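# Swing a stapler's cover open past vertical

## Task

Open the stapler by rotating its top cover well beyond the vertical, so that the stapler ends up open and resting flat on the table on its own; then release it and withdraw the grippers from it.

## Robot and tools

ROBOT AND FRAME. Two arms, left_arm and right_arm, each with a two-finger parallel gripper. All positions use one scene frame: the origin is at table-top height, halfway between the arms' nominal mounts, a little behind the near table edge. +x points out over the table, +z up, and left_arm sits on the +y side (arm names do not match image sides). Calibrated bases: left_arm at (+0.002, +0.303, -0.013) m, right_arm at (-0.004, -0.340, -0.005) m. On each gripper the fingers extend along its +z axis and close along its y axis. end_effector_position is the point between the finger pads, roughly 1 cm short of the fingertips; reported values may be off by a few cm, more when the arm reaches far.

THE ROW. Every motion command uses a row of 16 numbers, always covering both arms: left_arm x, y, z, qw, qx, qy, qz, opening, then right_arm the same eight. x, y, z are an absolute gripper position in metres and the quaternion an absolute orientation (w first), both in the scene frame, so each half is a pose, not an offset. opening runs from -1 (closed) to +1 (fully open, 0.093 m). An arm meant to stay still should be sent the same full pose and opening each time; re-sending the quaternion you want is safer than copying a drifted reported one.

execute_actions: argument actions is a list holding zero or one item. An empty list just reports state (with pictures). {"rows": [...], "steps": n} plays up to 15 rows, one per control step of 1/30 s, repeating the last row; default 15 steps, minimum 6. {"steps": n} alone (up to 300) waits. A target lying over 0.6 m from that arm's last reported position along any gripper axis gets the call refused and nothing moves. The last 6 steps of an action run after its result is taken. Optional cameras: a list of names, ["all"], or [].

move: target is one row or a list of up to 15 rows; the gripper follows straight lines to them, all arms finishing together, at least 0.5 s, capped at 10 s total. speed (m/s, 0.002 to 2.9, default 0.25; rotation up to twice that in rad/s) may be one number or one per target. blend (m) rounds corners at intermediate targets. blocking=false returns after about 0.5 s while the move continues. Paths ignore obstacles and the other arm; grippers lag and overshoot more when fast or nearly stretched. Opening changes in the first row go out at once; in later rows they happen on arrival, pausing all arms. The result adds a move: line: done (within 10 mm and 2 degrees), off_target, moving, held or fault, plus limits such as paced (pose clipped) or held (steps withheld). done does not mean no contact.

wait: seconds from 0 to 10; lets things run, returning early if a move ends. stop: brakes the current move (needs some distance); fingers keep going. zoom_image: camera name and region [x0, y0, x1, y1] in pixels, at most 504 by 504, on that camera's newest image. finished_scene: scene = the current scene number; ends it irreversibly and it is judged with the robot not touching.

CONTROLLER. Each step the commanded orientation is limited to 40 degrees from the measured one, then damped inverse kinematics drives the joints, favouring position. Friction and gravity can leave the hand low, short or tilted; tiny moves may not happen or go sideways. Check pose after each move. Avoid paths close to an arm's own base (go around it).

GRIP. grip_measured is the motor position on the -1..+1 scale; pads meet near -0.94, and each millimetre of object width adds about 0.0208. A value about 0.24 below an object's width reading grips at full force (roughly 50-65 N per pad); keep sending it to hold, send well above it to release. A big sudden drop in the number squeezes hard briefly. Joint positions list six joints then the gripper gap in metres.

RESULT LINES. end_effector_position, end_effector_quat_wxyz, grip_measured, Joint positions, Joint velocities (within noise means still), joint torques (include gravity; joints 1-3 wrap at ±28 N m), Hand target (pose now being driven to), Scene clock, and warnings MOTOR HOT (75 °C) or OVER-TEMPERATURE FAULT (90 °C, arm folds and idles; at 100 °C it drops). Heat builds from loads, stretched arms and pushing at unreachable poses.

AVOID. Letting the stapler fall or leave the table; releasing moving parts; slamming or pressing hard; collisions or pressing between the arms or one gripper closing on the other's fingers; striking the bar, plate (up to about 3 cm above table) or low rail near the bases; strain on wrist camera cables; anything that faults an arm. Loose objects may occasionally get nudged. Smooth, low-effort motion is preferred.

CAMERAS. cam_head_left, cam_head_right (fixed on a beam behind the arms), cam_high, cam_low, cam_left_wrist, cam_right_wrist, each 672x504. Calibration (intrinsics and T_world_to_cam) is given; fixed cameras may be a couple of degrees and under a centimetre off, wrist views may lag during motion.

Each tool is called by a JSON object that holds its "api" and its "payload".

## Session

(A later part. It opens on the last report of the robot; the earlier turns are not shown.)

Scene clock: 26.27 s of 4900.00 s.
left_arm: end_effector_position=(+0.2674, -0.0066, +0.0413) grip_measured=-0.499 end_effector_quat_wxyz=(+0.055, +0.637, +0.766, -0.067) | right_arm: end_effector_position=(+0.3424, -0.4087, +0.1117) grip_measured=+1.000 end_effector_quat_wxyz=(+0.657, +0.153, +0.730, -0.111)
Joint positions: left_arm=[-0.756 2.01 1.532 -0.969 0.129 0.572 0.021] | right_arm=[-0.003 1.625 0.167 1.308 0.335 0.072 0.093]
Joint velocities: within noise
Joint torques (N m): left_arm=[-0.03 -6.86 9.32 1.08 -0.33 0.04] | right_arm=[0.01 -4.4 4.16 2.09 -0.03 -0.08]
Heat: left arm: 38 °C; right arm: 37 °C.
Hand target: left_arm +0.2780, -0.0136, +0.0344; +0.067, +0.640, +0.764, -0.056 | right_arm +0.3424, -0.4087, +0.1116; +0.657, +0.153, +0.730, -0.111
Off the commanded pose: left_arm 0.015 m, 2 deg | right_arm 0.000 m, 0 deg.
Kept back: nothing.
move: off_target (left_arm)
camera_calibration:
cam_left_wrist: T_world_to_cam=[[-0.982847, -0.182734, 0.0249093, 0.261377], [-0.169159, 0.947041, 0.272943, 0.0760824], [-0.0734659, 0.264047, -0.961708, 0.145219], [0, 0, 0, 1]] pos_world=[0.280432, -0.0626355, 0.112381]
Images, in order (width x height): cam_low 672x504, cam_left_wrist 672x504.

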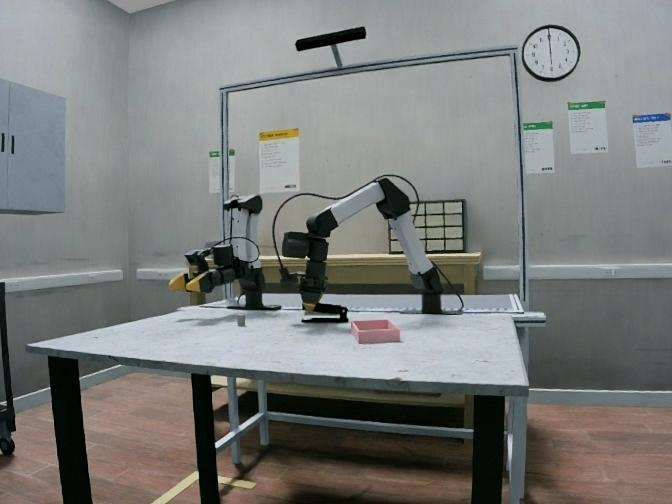

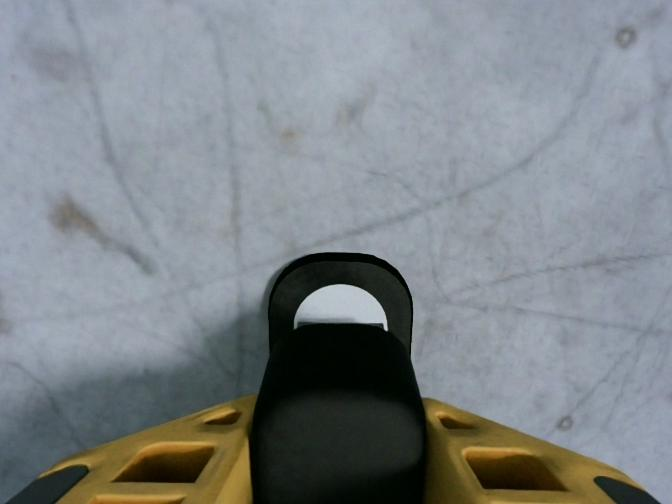

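{"api": "move", "payload": {"target": [[0.2674, -0.0066, 0.041, 0.055, 0.637, 0.766, -0.067, -0.54, 0.3424,-0.4087,0.1117,0.657,0.153,0.730,-0.111,-1],[0.2674, -0.0066, 0.041, 0.055, 0.637, 0.766, -0.067, -0.2, 0.3424,-0.4087,0.1117,0.657,0.153,0.730,-0.111,-1],[0.2674, -0.0066, 0.041, 0.055, 0.637, 0.766, -0.067, 0.2, 0.3424,-0.4087,0.1117,0.657,0.153,0.730,-0.111,-1],[0.2674, 0.0, 0.14, 0.055, 0.637, 0.766, -0.067, 0.2, 0.3424,-0.4087,0.1117,0.657,0.153,0.730,-0.111,-1]], "speed": 0.06}}

{"api": "zoom_image", "payload": {"camera": "cam_low", "region": [270, 250, 370, 335]}}

{"api": "zoom_image", "payload": {"camera": "cam_low", "region": [160, 230, 270, 315]}}

{"api": "zoom_image", "payload": {"camera": "cam_high", "region": [470, 100, 590, 190]}}

Scene clock: 31.37 s of 4900.00 s.
left_arm: end_effector_position=(+0.2653, -0.0016, +0.1241) grip_measured=+0.198 end_effector_quat_wxyz=(+0.040, +0.636, +0.768, -0.065) | right_arm: end_effector_position=(+0.3424, -0.4087, +0.1117) grip_measured=-0.984 end_effector_quat_wxyz=(+0.657, +0.153, +0.730, -0.111)
Joint positions: left_arm=[-0.75 1.992 1.84 -1.325 0.129 0.577 0.055] | right_arm=[-0.003 1.625 0.167 1.308 0.335 0.072 0]
Joint velocities: within noise
Joint torques (N m): left_arm=[1.03 -11.18 9.96 0.38 -0.02 0.08] | right_arm=[-0.01 -4.38 4.15 2.1 -0.06 -0.08]
Heat: left arm: 39 °C; right arm: 38 °C.
Hand target: left_arm +0.2672, +0.0001, +0.1398; +0.055, +0.637, +0.766, -0.067 | right_arm +0.3424, -0.4087, +0.1116; +0.657, +0.153, +0.730, -0.111
Off the commanded pose: left_arm 0.016 m, 2 deg | right_arm 0.000 m, 0 deg.
Kept back: nothing.
move: off_target (left_arm)
camera_calibration:
cam_left_wrist: T_world_to_cam=[[-0.981887, -0.185159, 0.0401854, 0.255988], [-0.165284, 0.940752, 0.296087, 0.0444817], [-0.0926277, 0.284082, -0.954315, 0.227536], [0, 0, 0, 1]] pos_world=[0.279779, -0.0590869, 0.193684]

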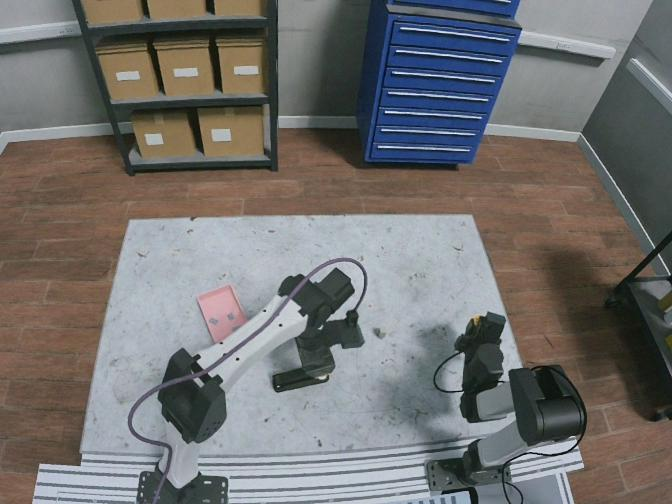

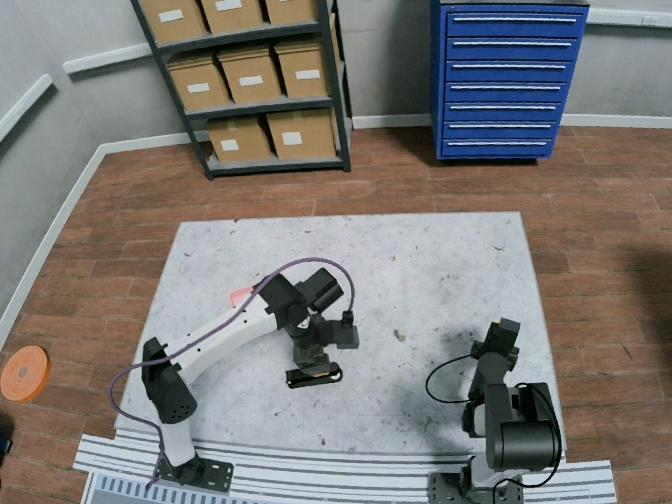

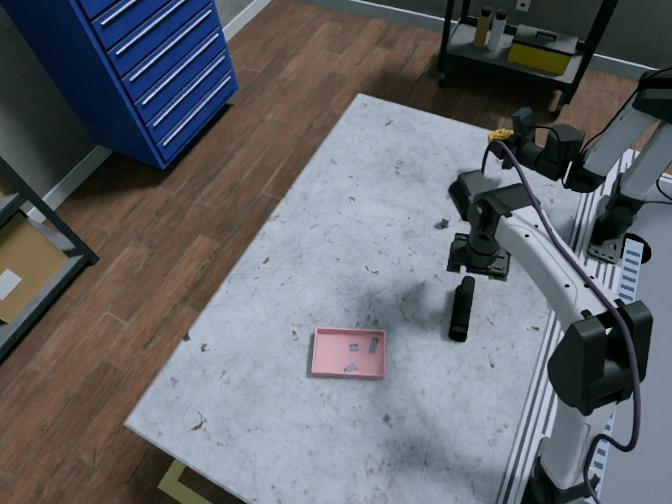

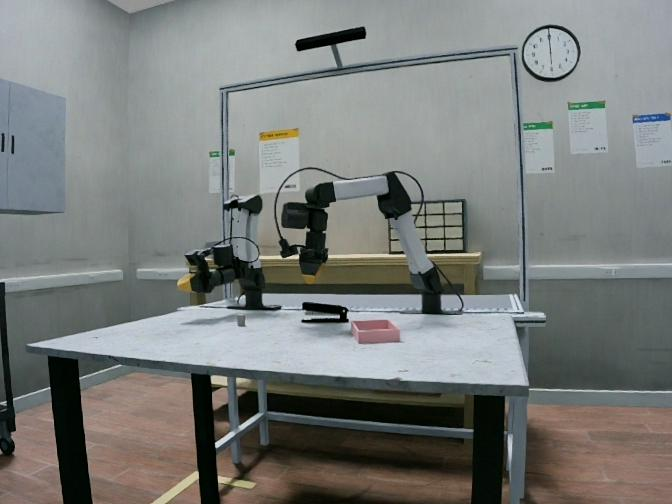

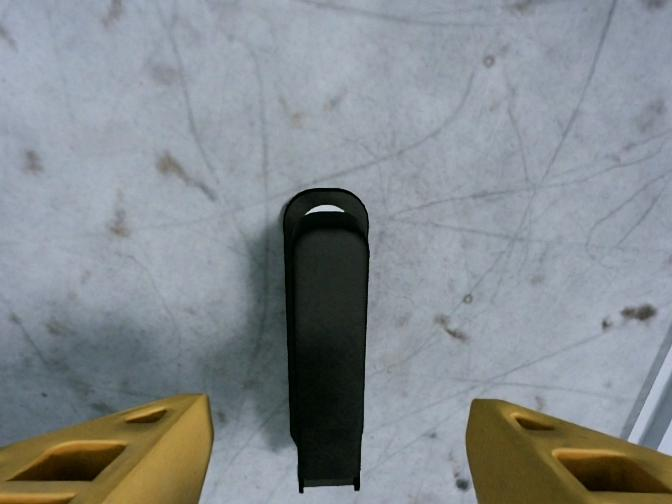

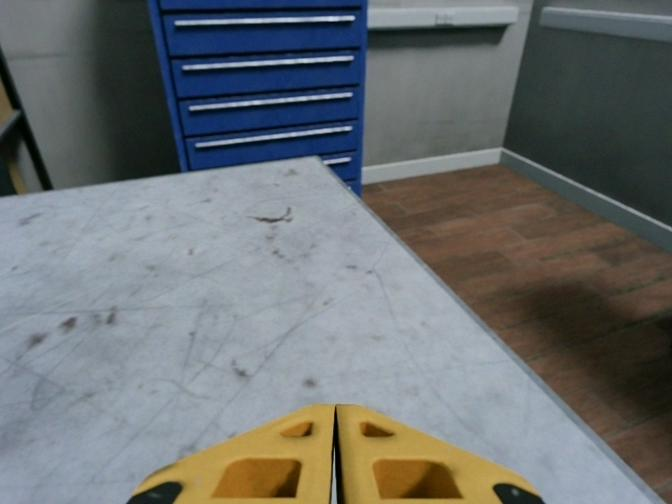

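Scaled by 5.040.

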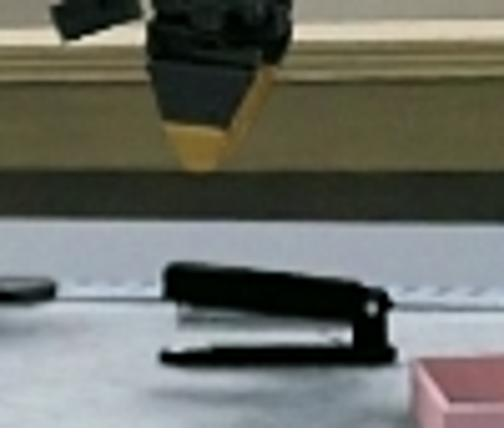

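Scaled by 4.582.

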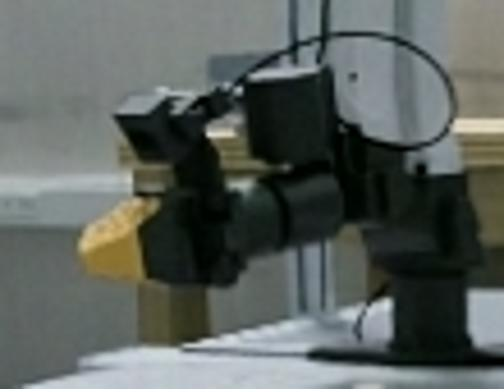

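Scaled by 4.200.

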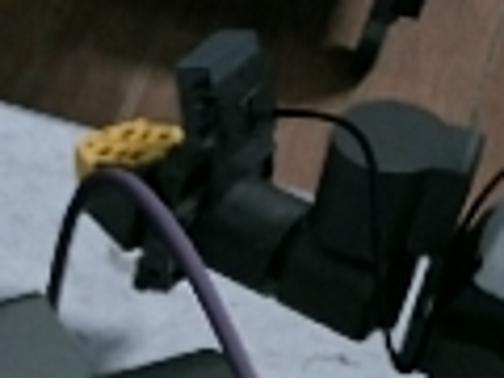

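{"api": "move", "payload": {"target": [[0.2674, 0.06, 0.16, 0.133, 0.632, 0.755, -0.111, 0.2, 0.32,-0.34,0.2,0.47,0.062,0.83,0.30,-1],[0.25, 0.2, 0.16, 0.324, 0.582, 0.694, -0.271, 0.2, 0.295,-0.16,0.12,-0.060,-0.074,0.774,0.626,-1]], "speed": 0.2, "blend": 0.03}}

Scene clock: 40.30 s of 4900.00 s.
left_arm: end_effector_position=(+0.2547, +0.2011, +0.1640) grip_measured=+0.198 end_effector_quat_wxyz=(+0.329, +0.587, +0.694, -0.256) | right_arm: end_effector_position=(+0.2908, -0.1621, +0.1179) grip_measured=-0.984 end_effector_quat_wxyz=(-0.060, -0.072, +0.780, +0.618)
Joint positions: left_arm=[0.159 1.378 1.082 -1.165 0.859 1.459 0.055] | right_arm=[0.087 2.097 1.324 -1.352 -1.301 -0.532 0]
Joint velocities: within noise
Joint torques (N m): left_arm=[0.77 -3.54 6.09 0.35 0.67 0.11] | right_arm=[0.31 -7.32 6.74 -0.7 -0.75 -0.24]
Heat: left arm: 39 °C; right arm: 37 °C.
Hand target: left_arm +0.2501, +0.2000, +0.1602; +0.324, +0.582, +0.695, -0.271 | right_arm +0.2950, -0.1601, +0.1200; -0.059, -0.073, +0.775, +0.625
Off the commanded pose: left_arm 0.006 m, 2 deg | right_arm 0.005 m, 1 deg.
Kept back: nothing.
move: done
camera_calibration:
cam_left_wrist: T_world_to_cam=[[-0.981588, -0.187571, -0.0360945, 0.294403], [-0.157644, 0.902224, -0.401422, -0.0395687], [0.10786, -0.388341, -0.915182, 0.284697], [0, 0, 0, 1]] pos_world=[0.252037, 0.201481, 0.255292]
cam_right_wrist: T_world_to_cam=[[0.00656849, -0.236551, -0.971597, 0.0764343], [-0.816117, -0.562729, 0.131488, 0.171783], [-0.57785, 0.792073, -0.196749, 0.40087], [0, 0, 0, 1]] pos_world=[0.371335, -0.20277, 0.130547]

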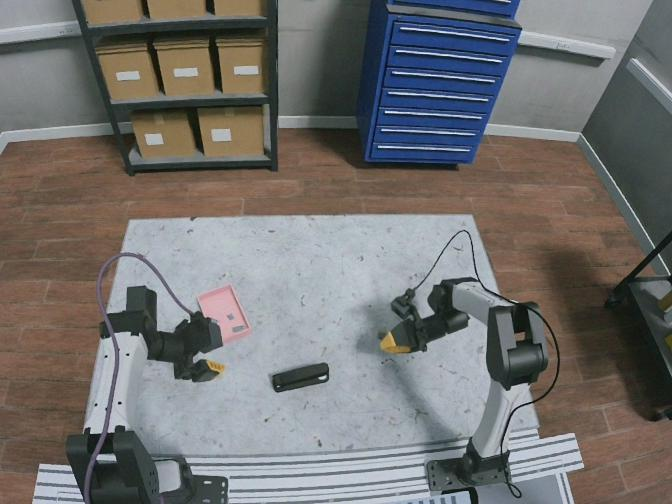

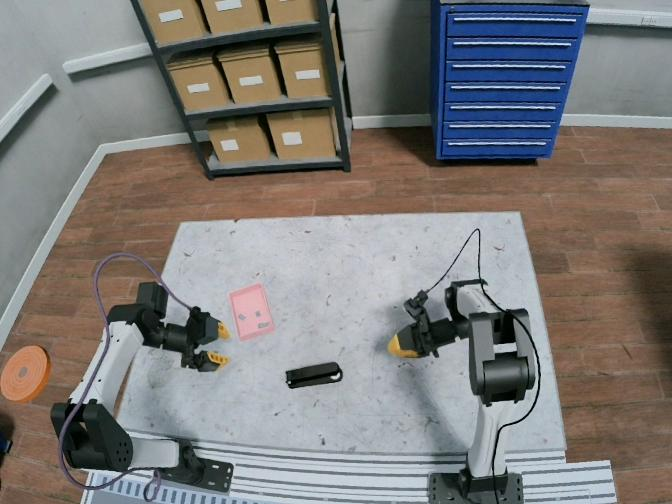

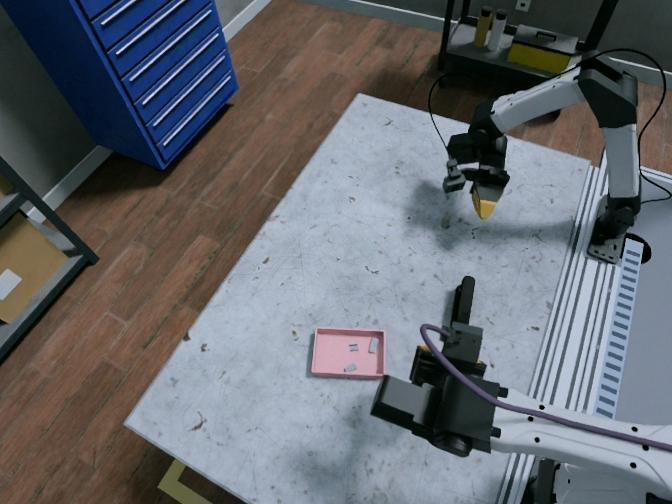

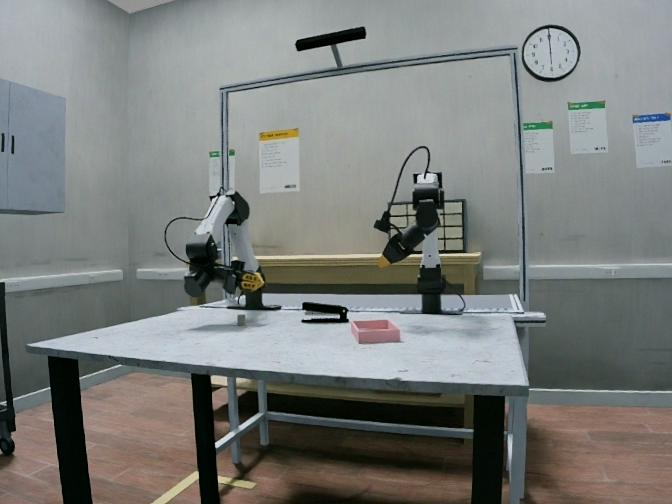

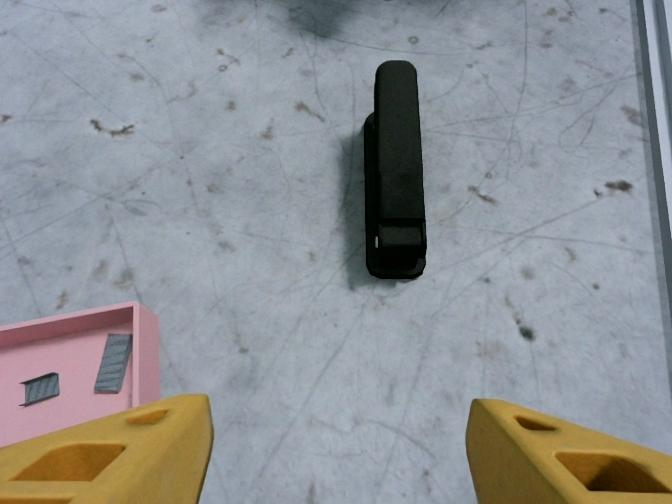

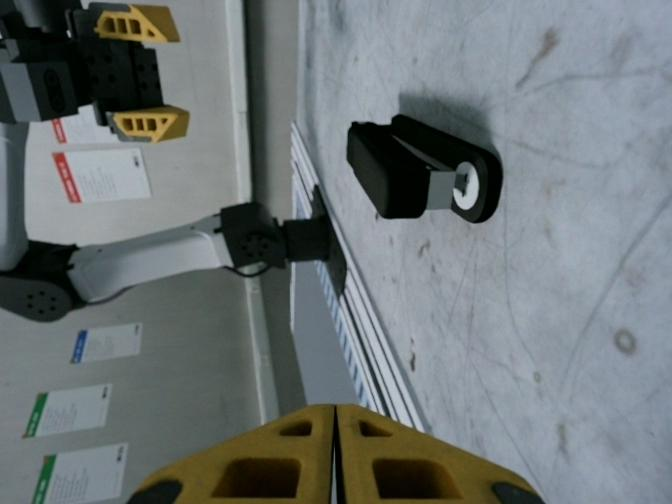

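{"api": "move", "payload": {"target": [0.2547, 0.2011, 0.164, 0.329, 0.587, 0.694, -0.256, 0.2, 0.274,-0.067,0.050,-0.0492,-0.0818,0.8531,0.5129,-1], "speed": 0.12}}

{"api": "zoom_image", "payload": {"camera": "cam_low", "region": [250, 250, 370, 335]}}

Scene clock: 43.83 s of 4900.00 s.
left_arm: end_effector_position=(+0.2545, +0.2010, +0.1640) grip_measured=+0.198 end_effector_quat_wxyz=(+0.329, +0.588, +0.693, -0.256) | right_arm: end_effector_position=(+0.2672, -0.0696, +0.0358) grip_measured=-0.984 end_effector_quat_wxyz=(-0.080, -0.068, +0.854, +0.509)
Joint positions: left_arm=[0.159 1.378 1.082 -1.166 0.86 1.46 0.055] | right_arm=[0.421 2.006 1.015 -0.33 -1.07 0.396 0]
Joint velocities: within noise
Joint torques (N m): left_arm=[0.31 -4.21 7.43 0.54 0.48 -0.03] | right_arm=[0.09 -11.9 4.86 1.04 -0.48 -0.08]
Heat: left arm: 38 °C; right arm: 37 °C.
Hand target: left_arm +0.2547, +0.2011, +0.1640; +0.329, +0.587, +0.694, -0.256 | right_arm +0.2739, -0.0671, +0.0502; -0.050, -0.082, +0.853, +0.513
Off the commanded pose: left_arm 0.000 m, 0 deg | right_arm 0.016 m, 4 deg.
Kept back: nothing.
move: off_target (right_arm)
camera_calibration:
cam_left_wrist: T_world_to_cam=[[-0.981783, -0.186543, -0.0361109, 0.294059], [-0.156622, 0.902133, -0.402026, -0.0396458], [0.107572, -0.389047, -0.914916, 0.284956], [0, 0, 0, 1]] pos_world=[0.251839, 0.201481, 0.25539]
cam_right_wrist: T_world_to_cam=[[0.00428824, -0.483011, -0.875604, -0.00123896], [-0.802795, -0.523742, 0.284981, 0.20895], [-0.59624, 0.701708, -0.390005, 0.303365], [0, 0, 0, 1]] pos_world=[0.348628, -0.104036, 0.0576819]

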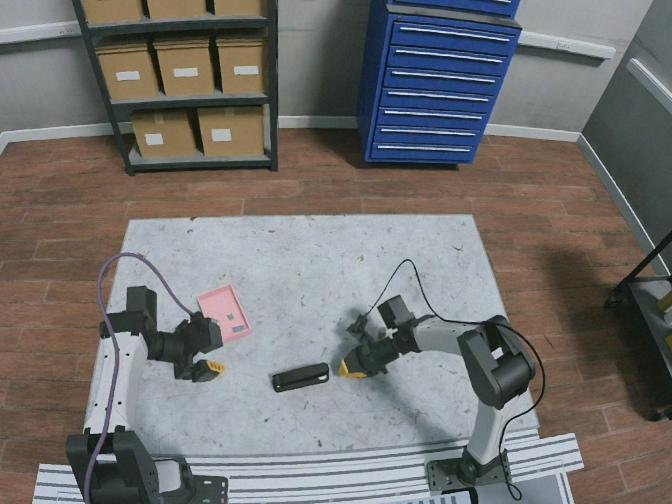

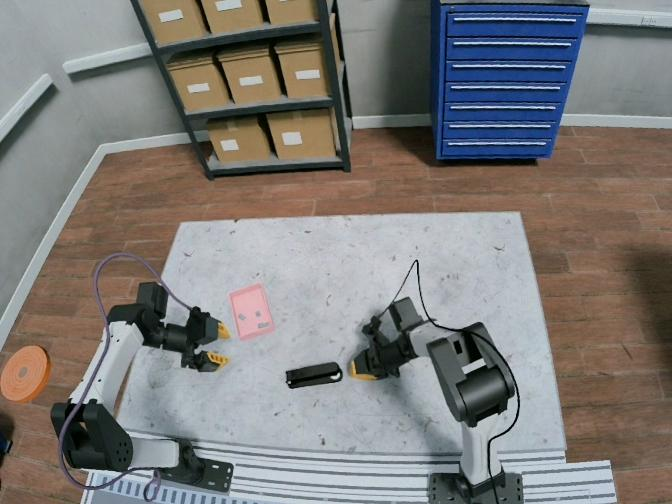

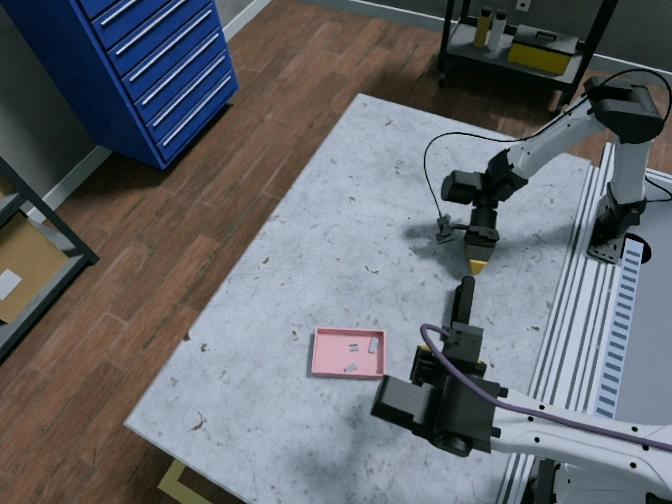

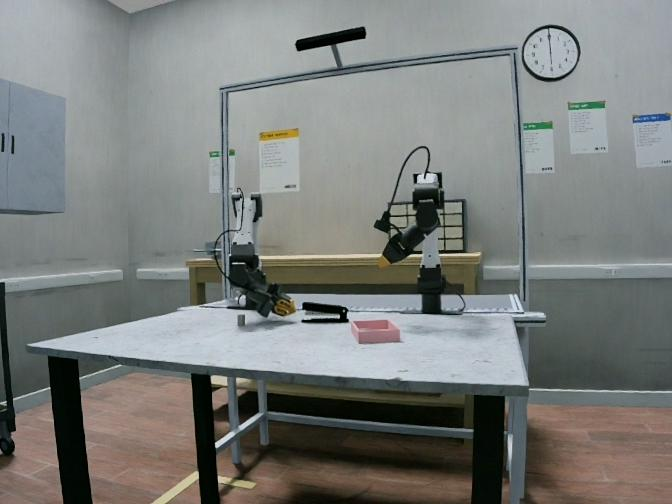

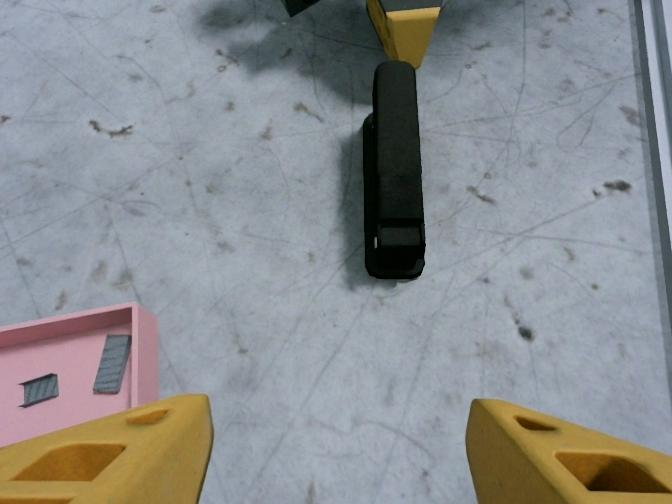

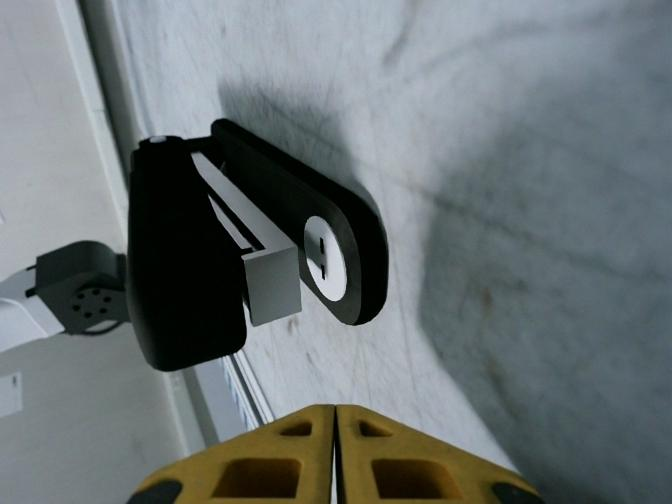

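Scaled by 4.200.

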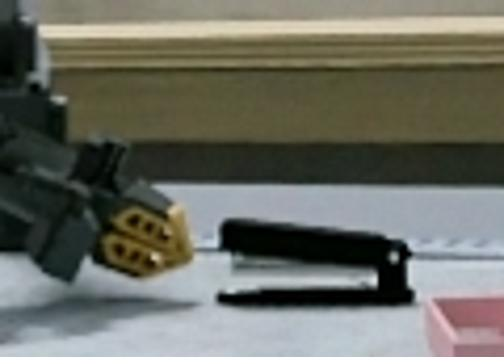

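{"api": "move", "payload": {"target": [0.2547, 0.2011, 0.164, 0.329, 0.587, 0.694, -0.256, 0.2, 0.276,-0.044,0.040,-0.0492,-0.0818,0.8531,0.5129,-1], "speed": 0.06, "cameras": ["cam_low","cam_left_wrist","cam_right_wrist"]}}

{"api": "zoom_image", "payload": {"camera": "cam_low", "region": [270, 280, 360, 335]}}

Scene clock: 46.93 s of 4900.00 s.
left_arm: end_effector_position=(+0.2545, +0.2010, +0.1640) grip_measured=+0.198 end_effector_quat_wxyz=(+0.329, +0.588, +0.693, -0.256) | right_arm: end_effector_position=(+0.2707, -0.0462, +0.0396) grip_measured=-0.984 end_effector_quat_wxyz=(-0.063, -0.079, +0.852, +0.513)
Joint positions: left_arm=[0.159 1.378 1.082 -1.166 0.86 1.46 0.055] | right_arm=[0.481 2.006 1.014 -0.19 -1.047 0.509 0]
Joint velocities: within noise
Joint torques (N m): left_arm=[0.29 -4.19 7.41 0.54 0.48 -0.03] | right_arm=[0.17 -8.42 5.44 1.24 -0.38 -0.05]
Heat: left arm: 38 °C; right arm: 36 °C.
Hand target: left_arm +0.2547, +0.2011, +0.1640; +0.329, +0.587, +0.694, -0.256 | right_arm +0.2759, -0.0441, +0.0401; -0.050, -0.082, +0.853, +0.513
Off the commanded pose: left_arm 0.000 m, 0 deg | right_arm 0.006 m, 2 deg.
Kept back: nothing.
move: done
camera_calibration:
cam_left_wrist: T_world_to_cam=[[-0.981783, -0.186543, -0.0361109, 0.294059], [-0.156622, 0.902133, -0.402026, -0.0396458], [0.107572, -0.389047, -0.914916, 0.284956], [0, 0, 0, 1]] pos_world=[0.251839, 0.201481, 0.25539]
cam_right_wrist: T_world_to_cam=[[0.0389494, -0.471529, -0.88099, 0.00481255], [-0.81295, -0.527612, 0.246451, 0.227089], [-0.58103, 0.706601, -0.40388, 0.287156], [0, 0, 0, 1]] pos_world=[0.35127, -0.0808207, 0.0642501]
Images, in order (width x height): cam_low 672x504, cam_left_wrist 672x504, cam_right_wrist 672x504.

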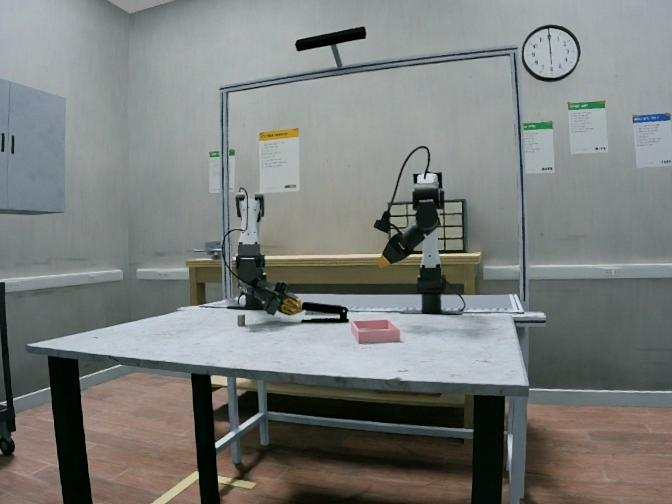

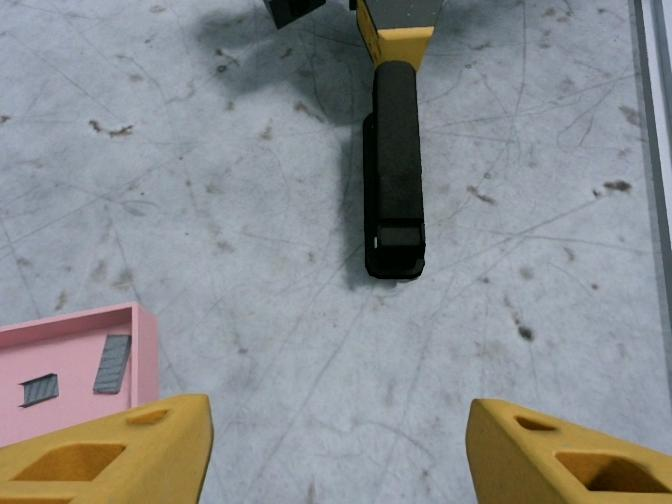

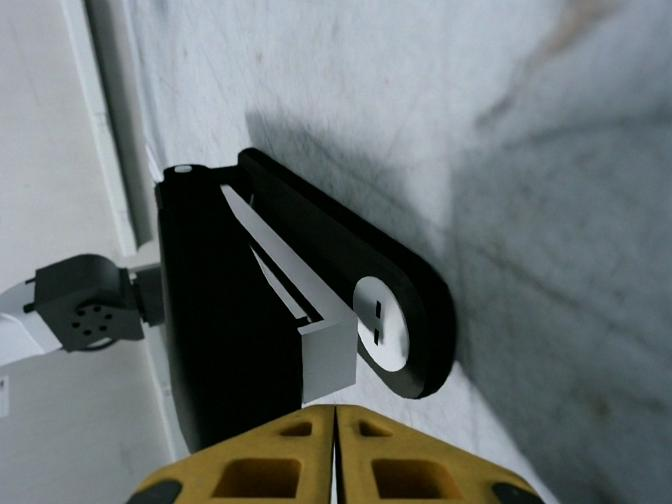

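Scaled by 5.600.

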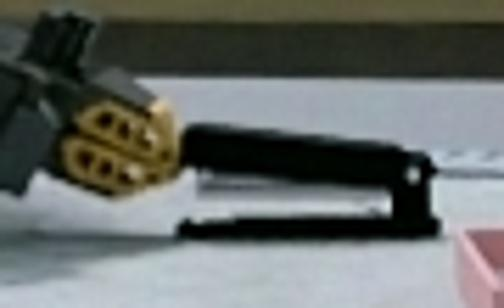

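{"api": "move", "payload": {"target": [[0.2547, 0.2011, 0.164, 0.329, 0.587, 0.694, -0.256, 0.2, 0.276,-0.057,0.040,-0.0492,-0.0818,0.8531,0.5129,-1],[0.2547, 0.2011, 0.164, 0.329, 0.587, 0.694, -0.256, 0.2, 0.276,-0.057,0.023,-0.0492,-0.0818,0.8531,0.5129,-1]], "speed": 0.06, "cameras": ["cam_low","cam_left_wrist","cam_right_wrist"]}}

{"api": "zoom_image", "payload": {"camera": "cam_low", "region": [270, 280, 360, 335]}}

Scene clock: 48.20 s of 4900.00 s.
left_arm: end_effector_position=(+0.2545, +0.2010, +0.1640) grip_measured=+0.198 end_effector_quat_wxyz=(+0.329, +0.588, +0.693, -0.256) | right_arm: end_effector_position=(+0.2719, -0.0569, +0.0275) grip_measured=-0.984 end_effector_quat_wxyz=(-0.059, -0.075, +0.854, +0.511)
Joint positions: left_arm=[0.159 1.378 1.082 -1.166 0.86 1.46 0.055] | right_arm=[0.454 2.026 0.991 -0.181 -1.046 0.47 0]
Joint velocities: within noise
Joint torques (N m): left_arm=[0.31 -4.21 7.42 0.54 0.48 -0.02] | right_arm=[-0.43 -7.17 5.04 1.22 -0.57 -0.21]
Heat: left arm: 38 °C; right arm: 36 °C.
Hand target: left_arm +0.2547, +0.2011, +0.1640; +0.329, +0.587, +0.694, -0.256 | right_arm +0.2759, -0.0571, +0.0231; -0.050, -0.082, +0.853, +0.513
Off the commanded pose: left_arm 0.000 m, 0 deg | right_arm 0.006 m, 1 deg.
Kept back: nothing.
move: done
camera_calibration:
cam_left_wrist: T_world_to_cam=[[-0.981783, -0.186543, -0.0361109, 0.294059], [-0.156622, 0.902133, -0.402026, -0.0396458], [0.107572, -0.389047, -0.914916, 0.284956], [0, 0, 0, 1]] pos_world=[0.251839, 0.201481, 0.25539]
cam_right_wrist: T_world_to_cam=[[0.0368675, -0.478114, -0.877524, -0.0109156], [-0.818563, -0.518158, 0.247926, 0.227415], [-0.573233, 0.709168, -0.41047, 0.288738], [0, 0, 0, 1]] pos_world=[0.35207, -0.0921458, 0.0525575]
Images, in order (width x height): cam_low 672x504, cam_left_wrist 672x504, cam_right_wrist 672x504.

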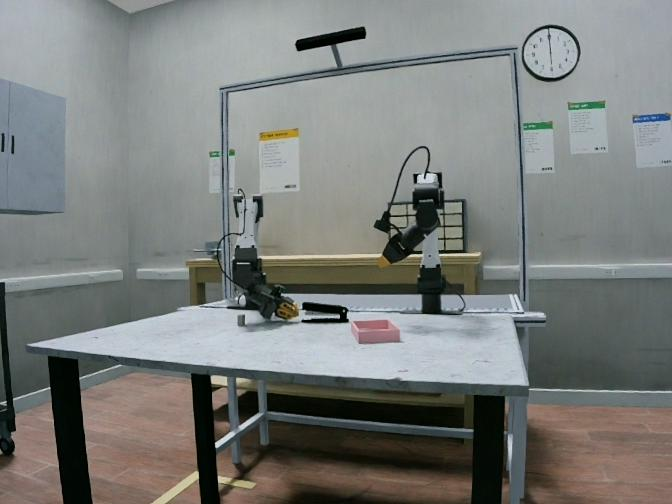

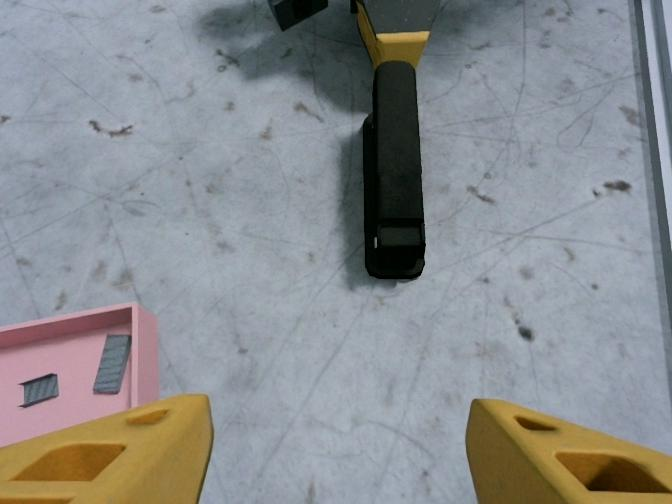

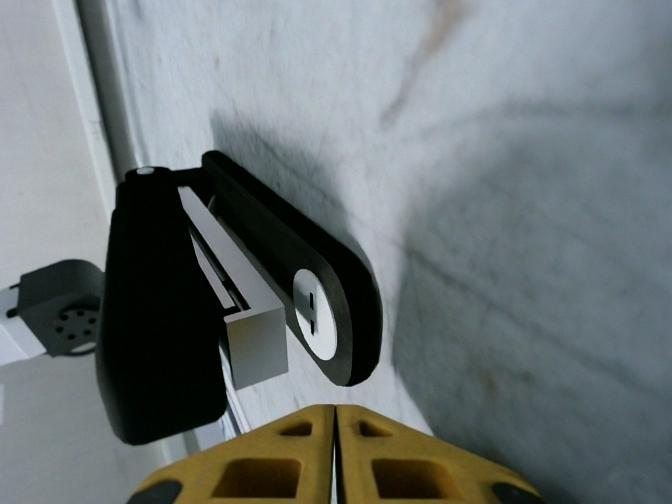

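Scaled by 5.600.

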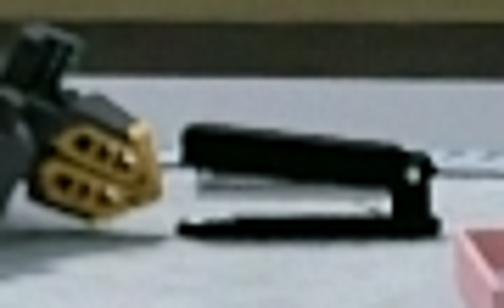

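{"api": "move", "payload": {"target": [0.2547, 0.2011, 0.164, 0.329, 0.587, 0.694, -0.256, 0.2, 0.276,-0.044,0.019,-0.0492,-0.0818,0.8531,0.5129,-1], "speed": 0.04, "cameras": ["cam_low","cam_left_wrist","cam_right_wrist"]}}

{"api": "zoom_image", "payload": {"camera": "cam_low", "region": [270, 280, 360, 335]}}

Scene clock: 50.37 s of 4900.00 s.
left_arm: end_effector_position=(+0.2545, +0.2010, +0.1640) grip_measured=+0.198 end_effector_quat_wxyz=(+0.329, +0.588, +0.693, -0.256) | right_arm: end_effector_position=(+0.2722, -0.0457, +0.0252) grip_measured=-0.984 end_effector_quat_wxyz=(-0.055, -0.083, +0.851, +0.516)
Joint positions: left_arm=[0.159 1.378 1.082 -1.166 0.86 1.46 0.055] | right_arm=[0.481 2.045 0.991 -0.108 -1.046 0.511 0]
Joint velocities: within noise
Joint torques (N m): left_arm=[0.28 -4.18 7.42 0.54 0.48 -0.02] | right_arm=[0.2 -7.09 5.22 1.32 -0.41 -0.04]
Heat: left arm: 37 °C; right arm: 36 °C.
Hand target: left_arm +0.2547, +0.2011, +0.1640; +0.329, +0.587, +0.694, -0.256 | right_arm +0.2760, -0.0442, +0.0191; -0.049, -0.082, +0.853, +0.513
Off the commanded pose: left_arm 0.000 m, 0 deg | right_arm 0.007 m, 1 deg.
Kept back: nothing.
move: done
camera_calibration:
cam_left_wrist: T_world_to_cam=[[-0.981783, -0.186543, -0.0361109, 0.294059], [-0.156622, 0.902133, -0.402026, -0.0396458], [0.107572, -0.389047, -0.914916, 0.284956], [0, 0, 0, 1]] pos_world=[0.251839, 0.201481, 0.25539]
cam_right_wrist: T_world_to_cam=[[0.0528741, -0.465274, -0.883586, -0.0111848], [-0.817439, -0.528397, 0.229325, 0.23379], [-0.573583, 0.710153, -0.408272, 0.280145], [0, 0, 0, 1]] pos_world=[0.352387, -0.0806154, 0.0508786]
Images, in order (width x height): cam_low 672x504, cam_left_wrist 672x504, cam_right_wrist 672x504.

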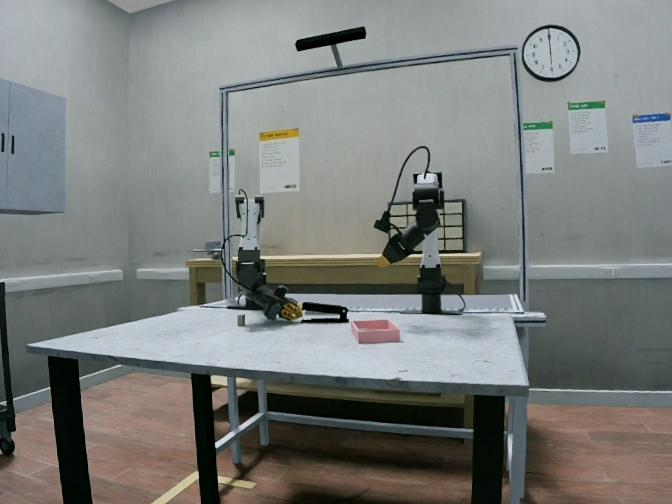

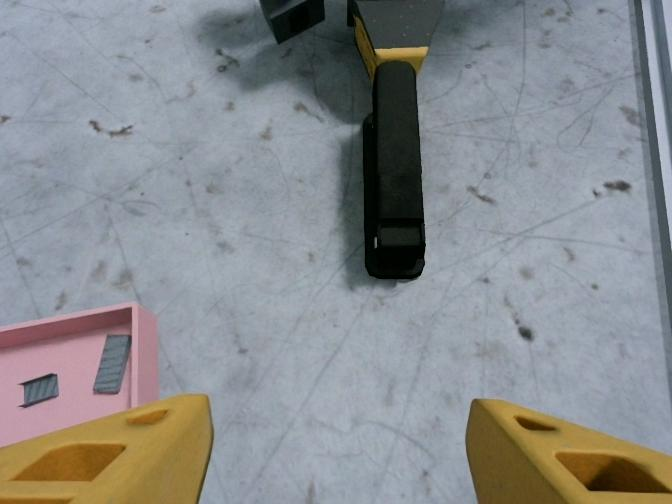

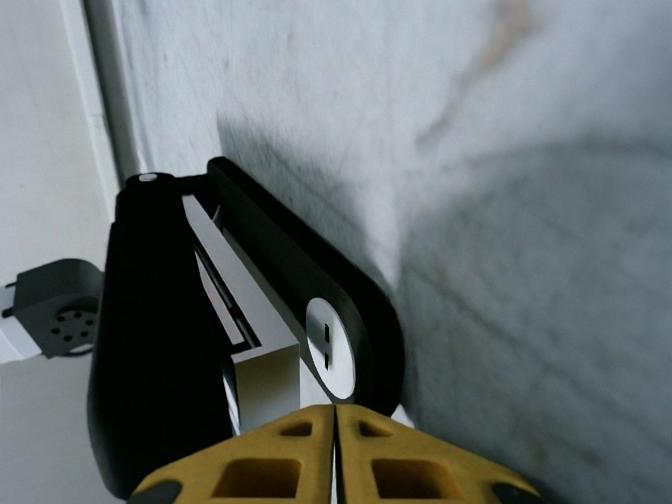

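Scaled by 5.600.

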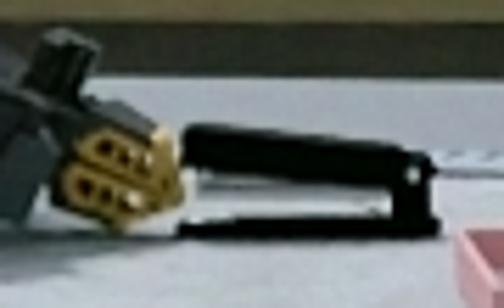

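{"api": "move", "payload": {"target": [0.2547, 0.2011, 0.164, 0.329, 0.587, 0.694, -0.256, 0.2, 0.275,-0.036,0.011,-0.0492,-0.0818,0.8531,0.5129,-1], "speed": 0.03, "cameras": ["cam_low","cam_left_wrist","cam_right_wrist"]}}

{"api": "zoom_image", "payload": {"camera": "cam_low", "region": [270, 280, 360, 335]}}

Scene clock: 51.90 s of 4900.00 s.
left_arm: end_effector_position=(+0.2545, +0.2010, +0.1640) grip_measured=+0.198 end_effector_quat_wxyz=(+0.329, +0.588, +0.693, -0.256) | right_arm: end_effector_position=(+0.2736, -0.0385, +0.0208) grip_measured=-0.984 end_effector_quat_wxyz=(-0.053, -0.083, +0.850, +0.518)
Joint positions: left_arm=[0.159 1.378 1.082 -1.166 0.86 1.46 0.055] | right_arm=[0.497 2.066 0.991 -0.05 -1.042 0.548 0]
Joint velocities: within noise
Joint torques (N m): left_arm=[0.29 -4.18 7.45 0.54 0.48 -0.03] | right_arm=[0.57 -6.8 4.83 1.42 -0.33 -0.03]
Heat: left arm: 37 °C; right arm: 36 °C.
Hand target: left_arm +0.2547, +0.2011, +0.1640; +0.329, +0.587, +0.694, -0.256 | right_arm +0.2748, -0.0362, +0.0113; -0.049, -0.082, +0.853, +0.513
Off the commanded pose: left_arm 0.000 m, 0 deg | right_arm 0.010 m, 1 deg.
Kept back: nothing.
move: done
camera_calibration:
cam_left_wrist: T_world_to_cam=[[-0.981783, -0.186543, -0.0361109, 0.294059], [-0.156622, 0.902133, -0.402026, -0.0396458], [0.107572, -0.389047, -0.914916, 0.284956], [0, 0, 0, 1]] pos_world=[0.251839, 0.201481, 0.25539]
cam_right_wrist: T_world_to_cam=[[0.0543254, -0.460306, -0.886097, -0.0119521], [-0.819221, -0.527916, 0.224014, 0.24034], [-0.570899, 0.713739, -0.405771, 0.273337], [0, 0, 0, 1]] pos_world=[0.353589, -0.0737137, 0.046482]
Images, in order (width x height): cam_low 672x504, cam_left_wrist 672x504, cam_right_wrist 672x504.

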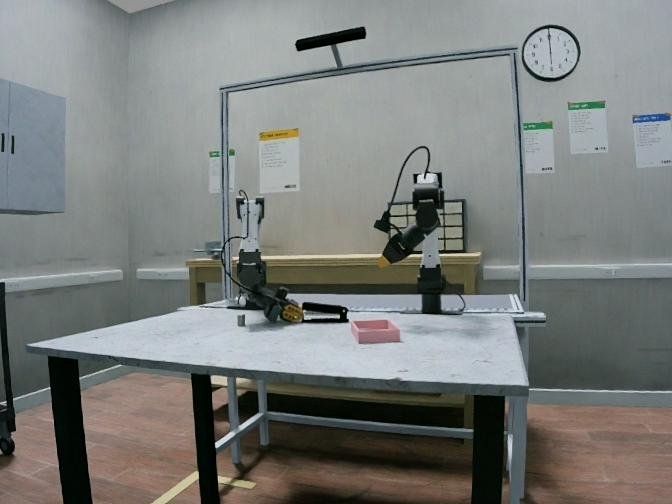

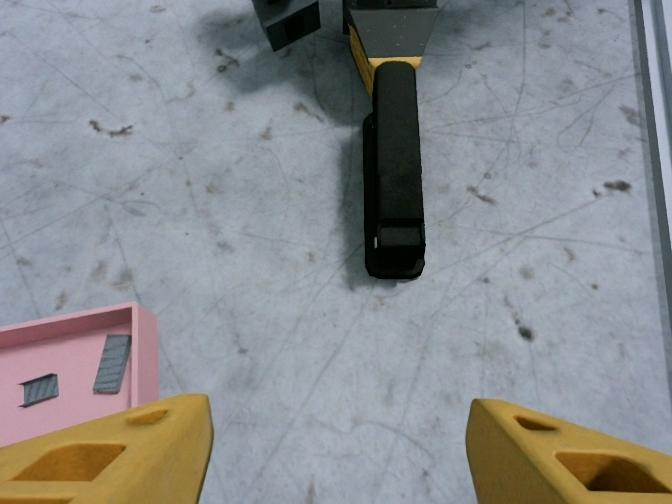

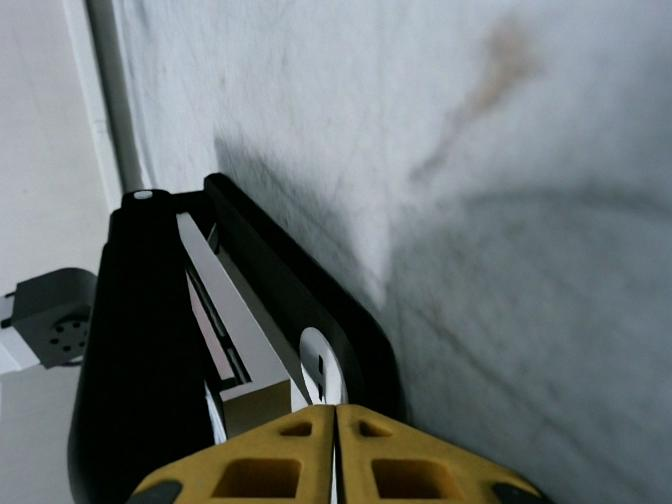

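Scaled by 5.600.

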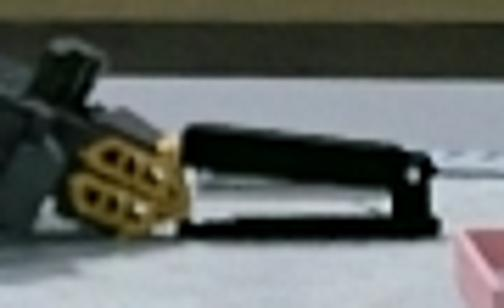

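{"api": "move", "payload": {"target": [0.2547, 0.2011, 0.164, 0.329, 0.587, 0.694, -0.256, 0.2, 0.274,-0.031,0.012,-0.0492,-0.0818,0.8531,0.5129,-1], "speed": 0.03, "cameras": ["cam_low","cam_right_wrist"]}}

{"api": "zoom_image", "payload": {"camera": "cam_low", "region": [270, 280, 360, 335]}}

Scene clock: 53.20 s of 4900.00 s.
left_arm: end_effector_position=(+0.2545, +0.2010, +0.1640) grip_measured=+0.198 end_effector_quat_wxyz=(+0.329, +0.588, +0.693, -0.256) | right_arm: end_effector_position=(+0.2738, -0.0338, +0.0217) grip_measured=-0.984 end_effector_quat_wxyz=(-0.051, -0.083, +0.849, +0.519)
Joint positions: left_arm=[0.159 1.378 1.082 -1.166 0.86 1.46 0.055] | right_arm=[0.509 2.066 0.991 -0.024 -1.035 0.574 0]
Joint velocities: within noise
Joint torques (N m): left_arm=[0.27 -4.19 7.43 0.55 0.48 -0.02] | right_arm=[0.68 -6.89 4.82 1.43 -0.33 -0.03]
Heat: left arm: 37 °C; right arm: 36 °C.
Hand target: left_arm +0.2547, +0.2011, +0.1640; +0.329, +0.587, +0.694, -0.256 | right_arm +0.2738, -0.0312, +0.0123; -0.049, -0.082, +0.853, +0.513
Off the commanded pose: left_arm 0.000 m, 0 deg | right_arm 0.010 m, 1 deg.
Kept back: nothing.
move: done
camera_calibration:
cam_right_wrist: T_world_to_cam=[[0.0557935, -0.459399, -0.886476, -0.00934148], [-0.821264, -0.526041, 0.220922, 0.243467], [-0.567814, 0.715705, -0.406638, 0.269664], [0, 0, 0, 1]] pos_world=[0.353591, -0.0692174, 0.0475873]
Images, in order (width x height): cam_low 672x504, cam_right_wrist 672x504.

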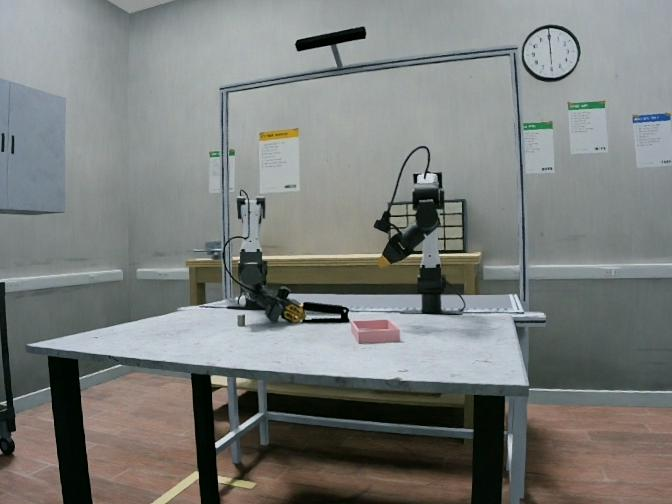

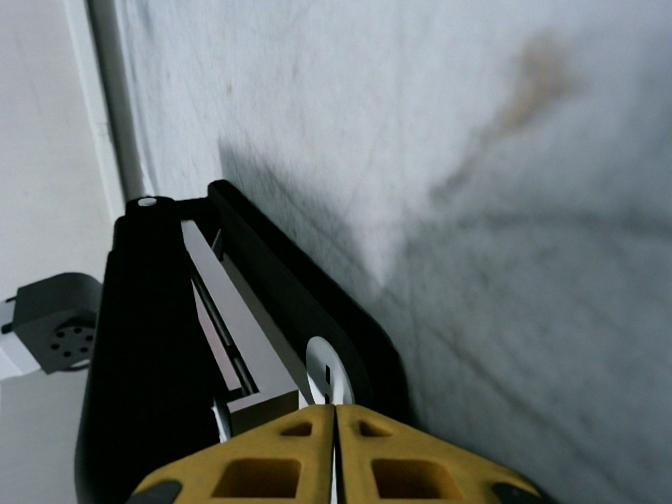

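Scaled by 5.600.

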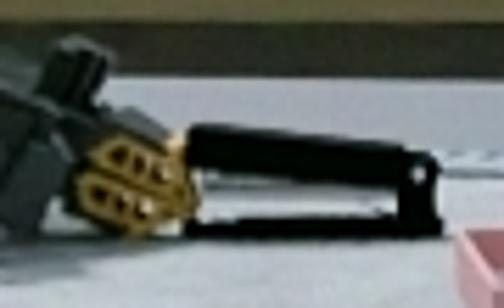

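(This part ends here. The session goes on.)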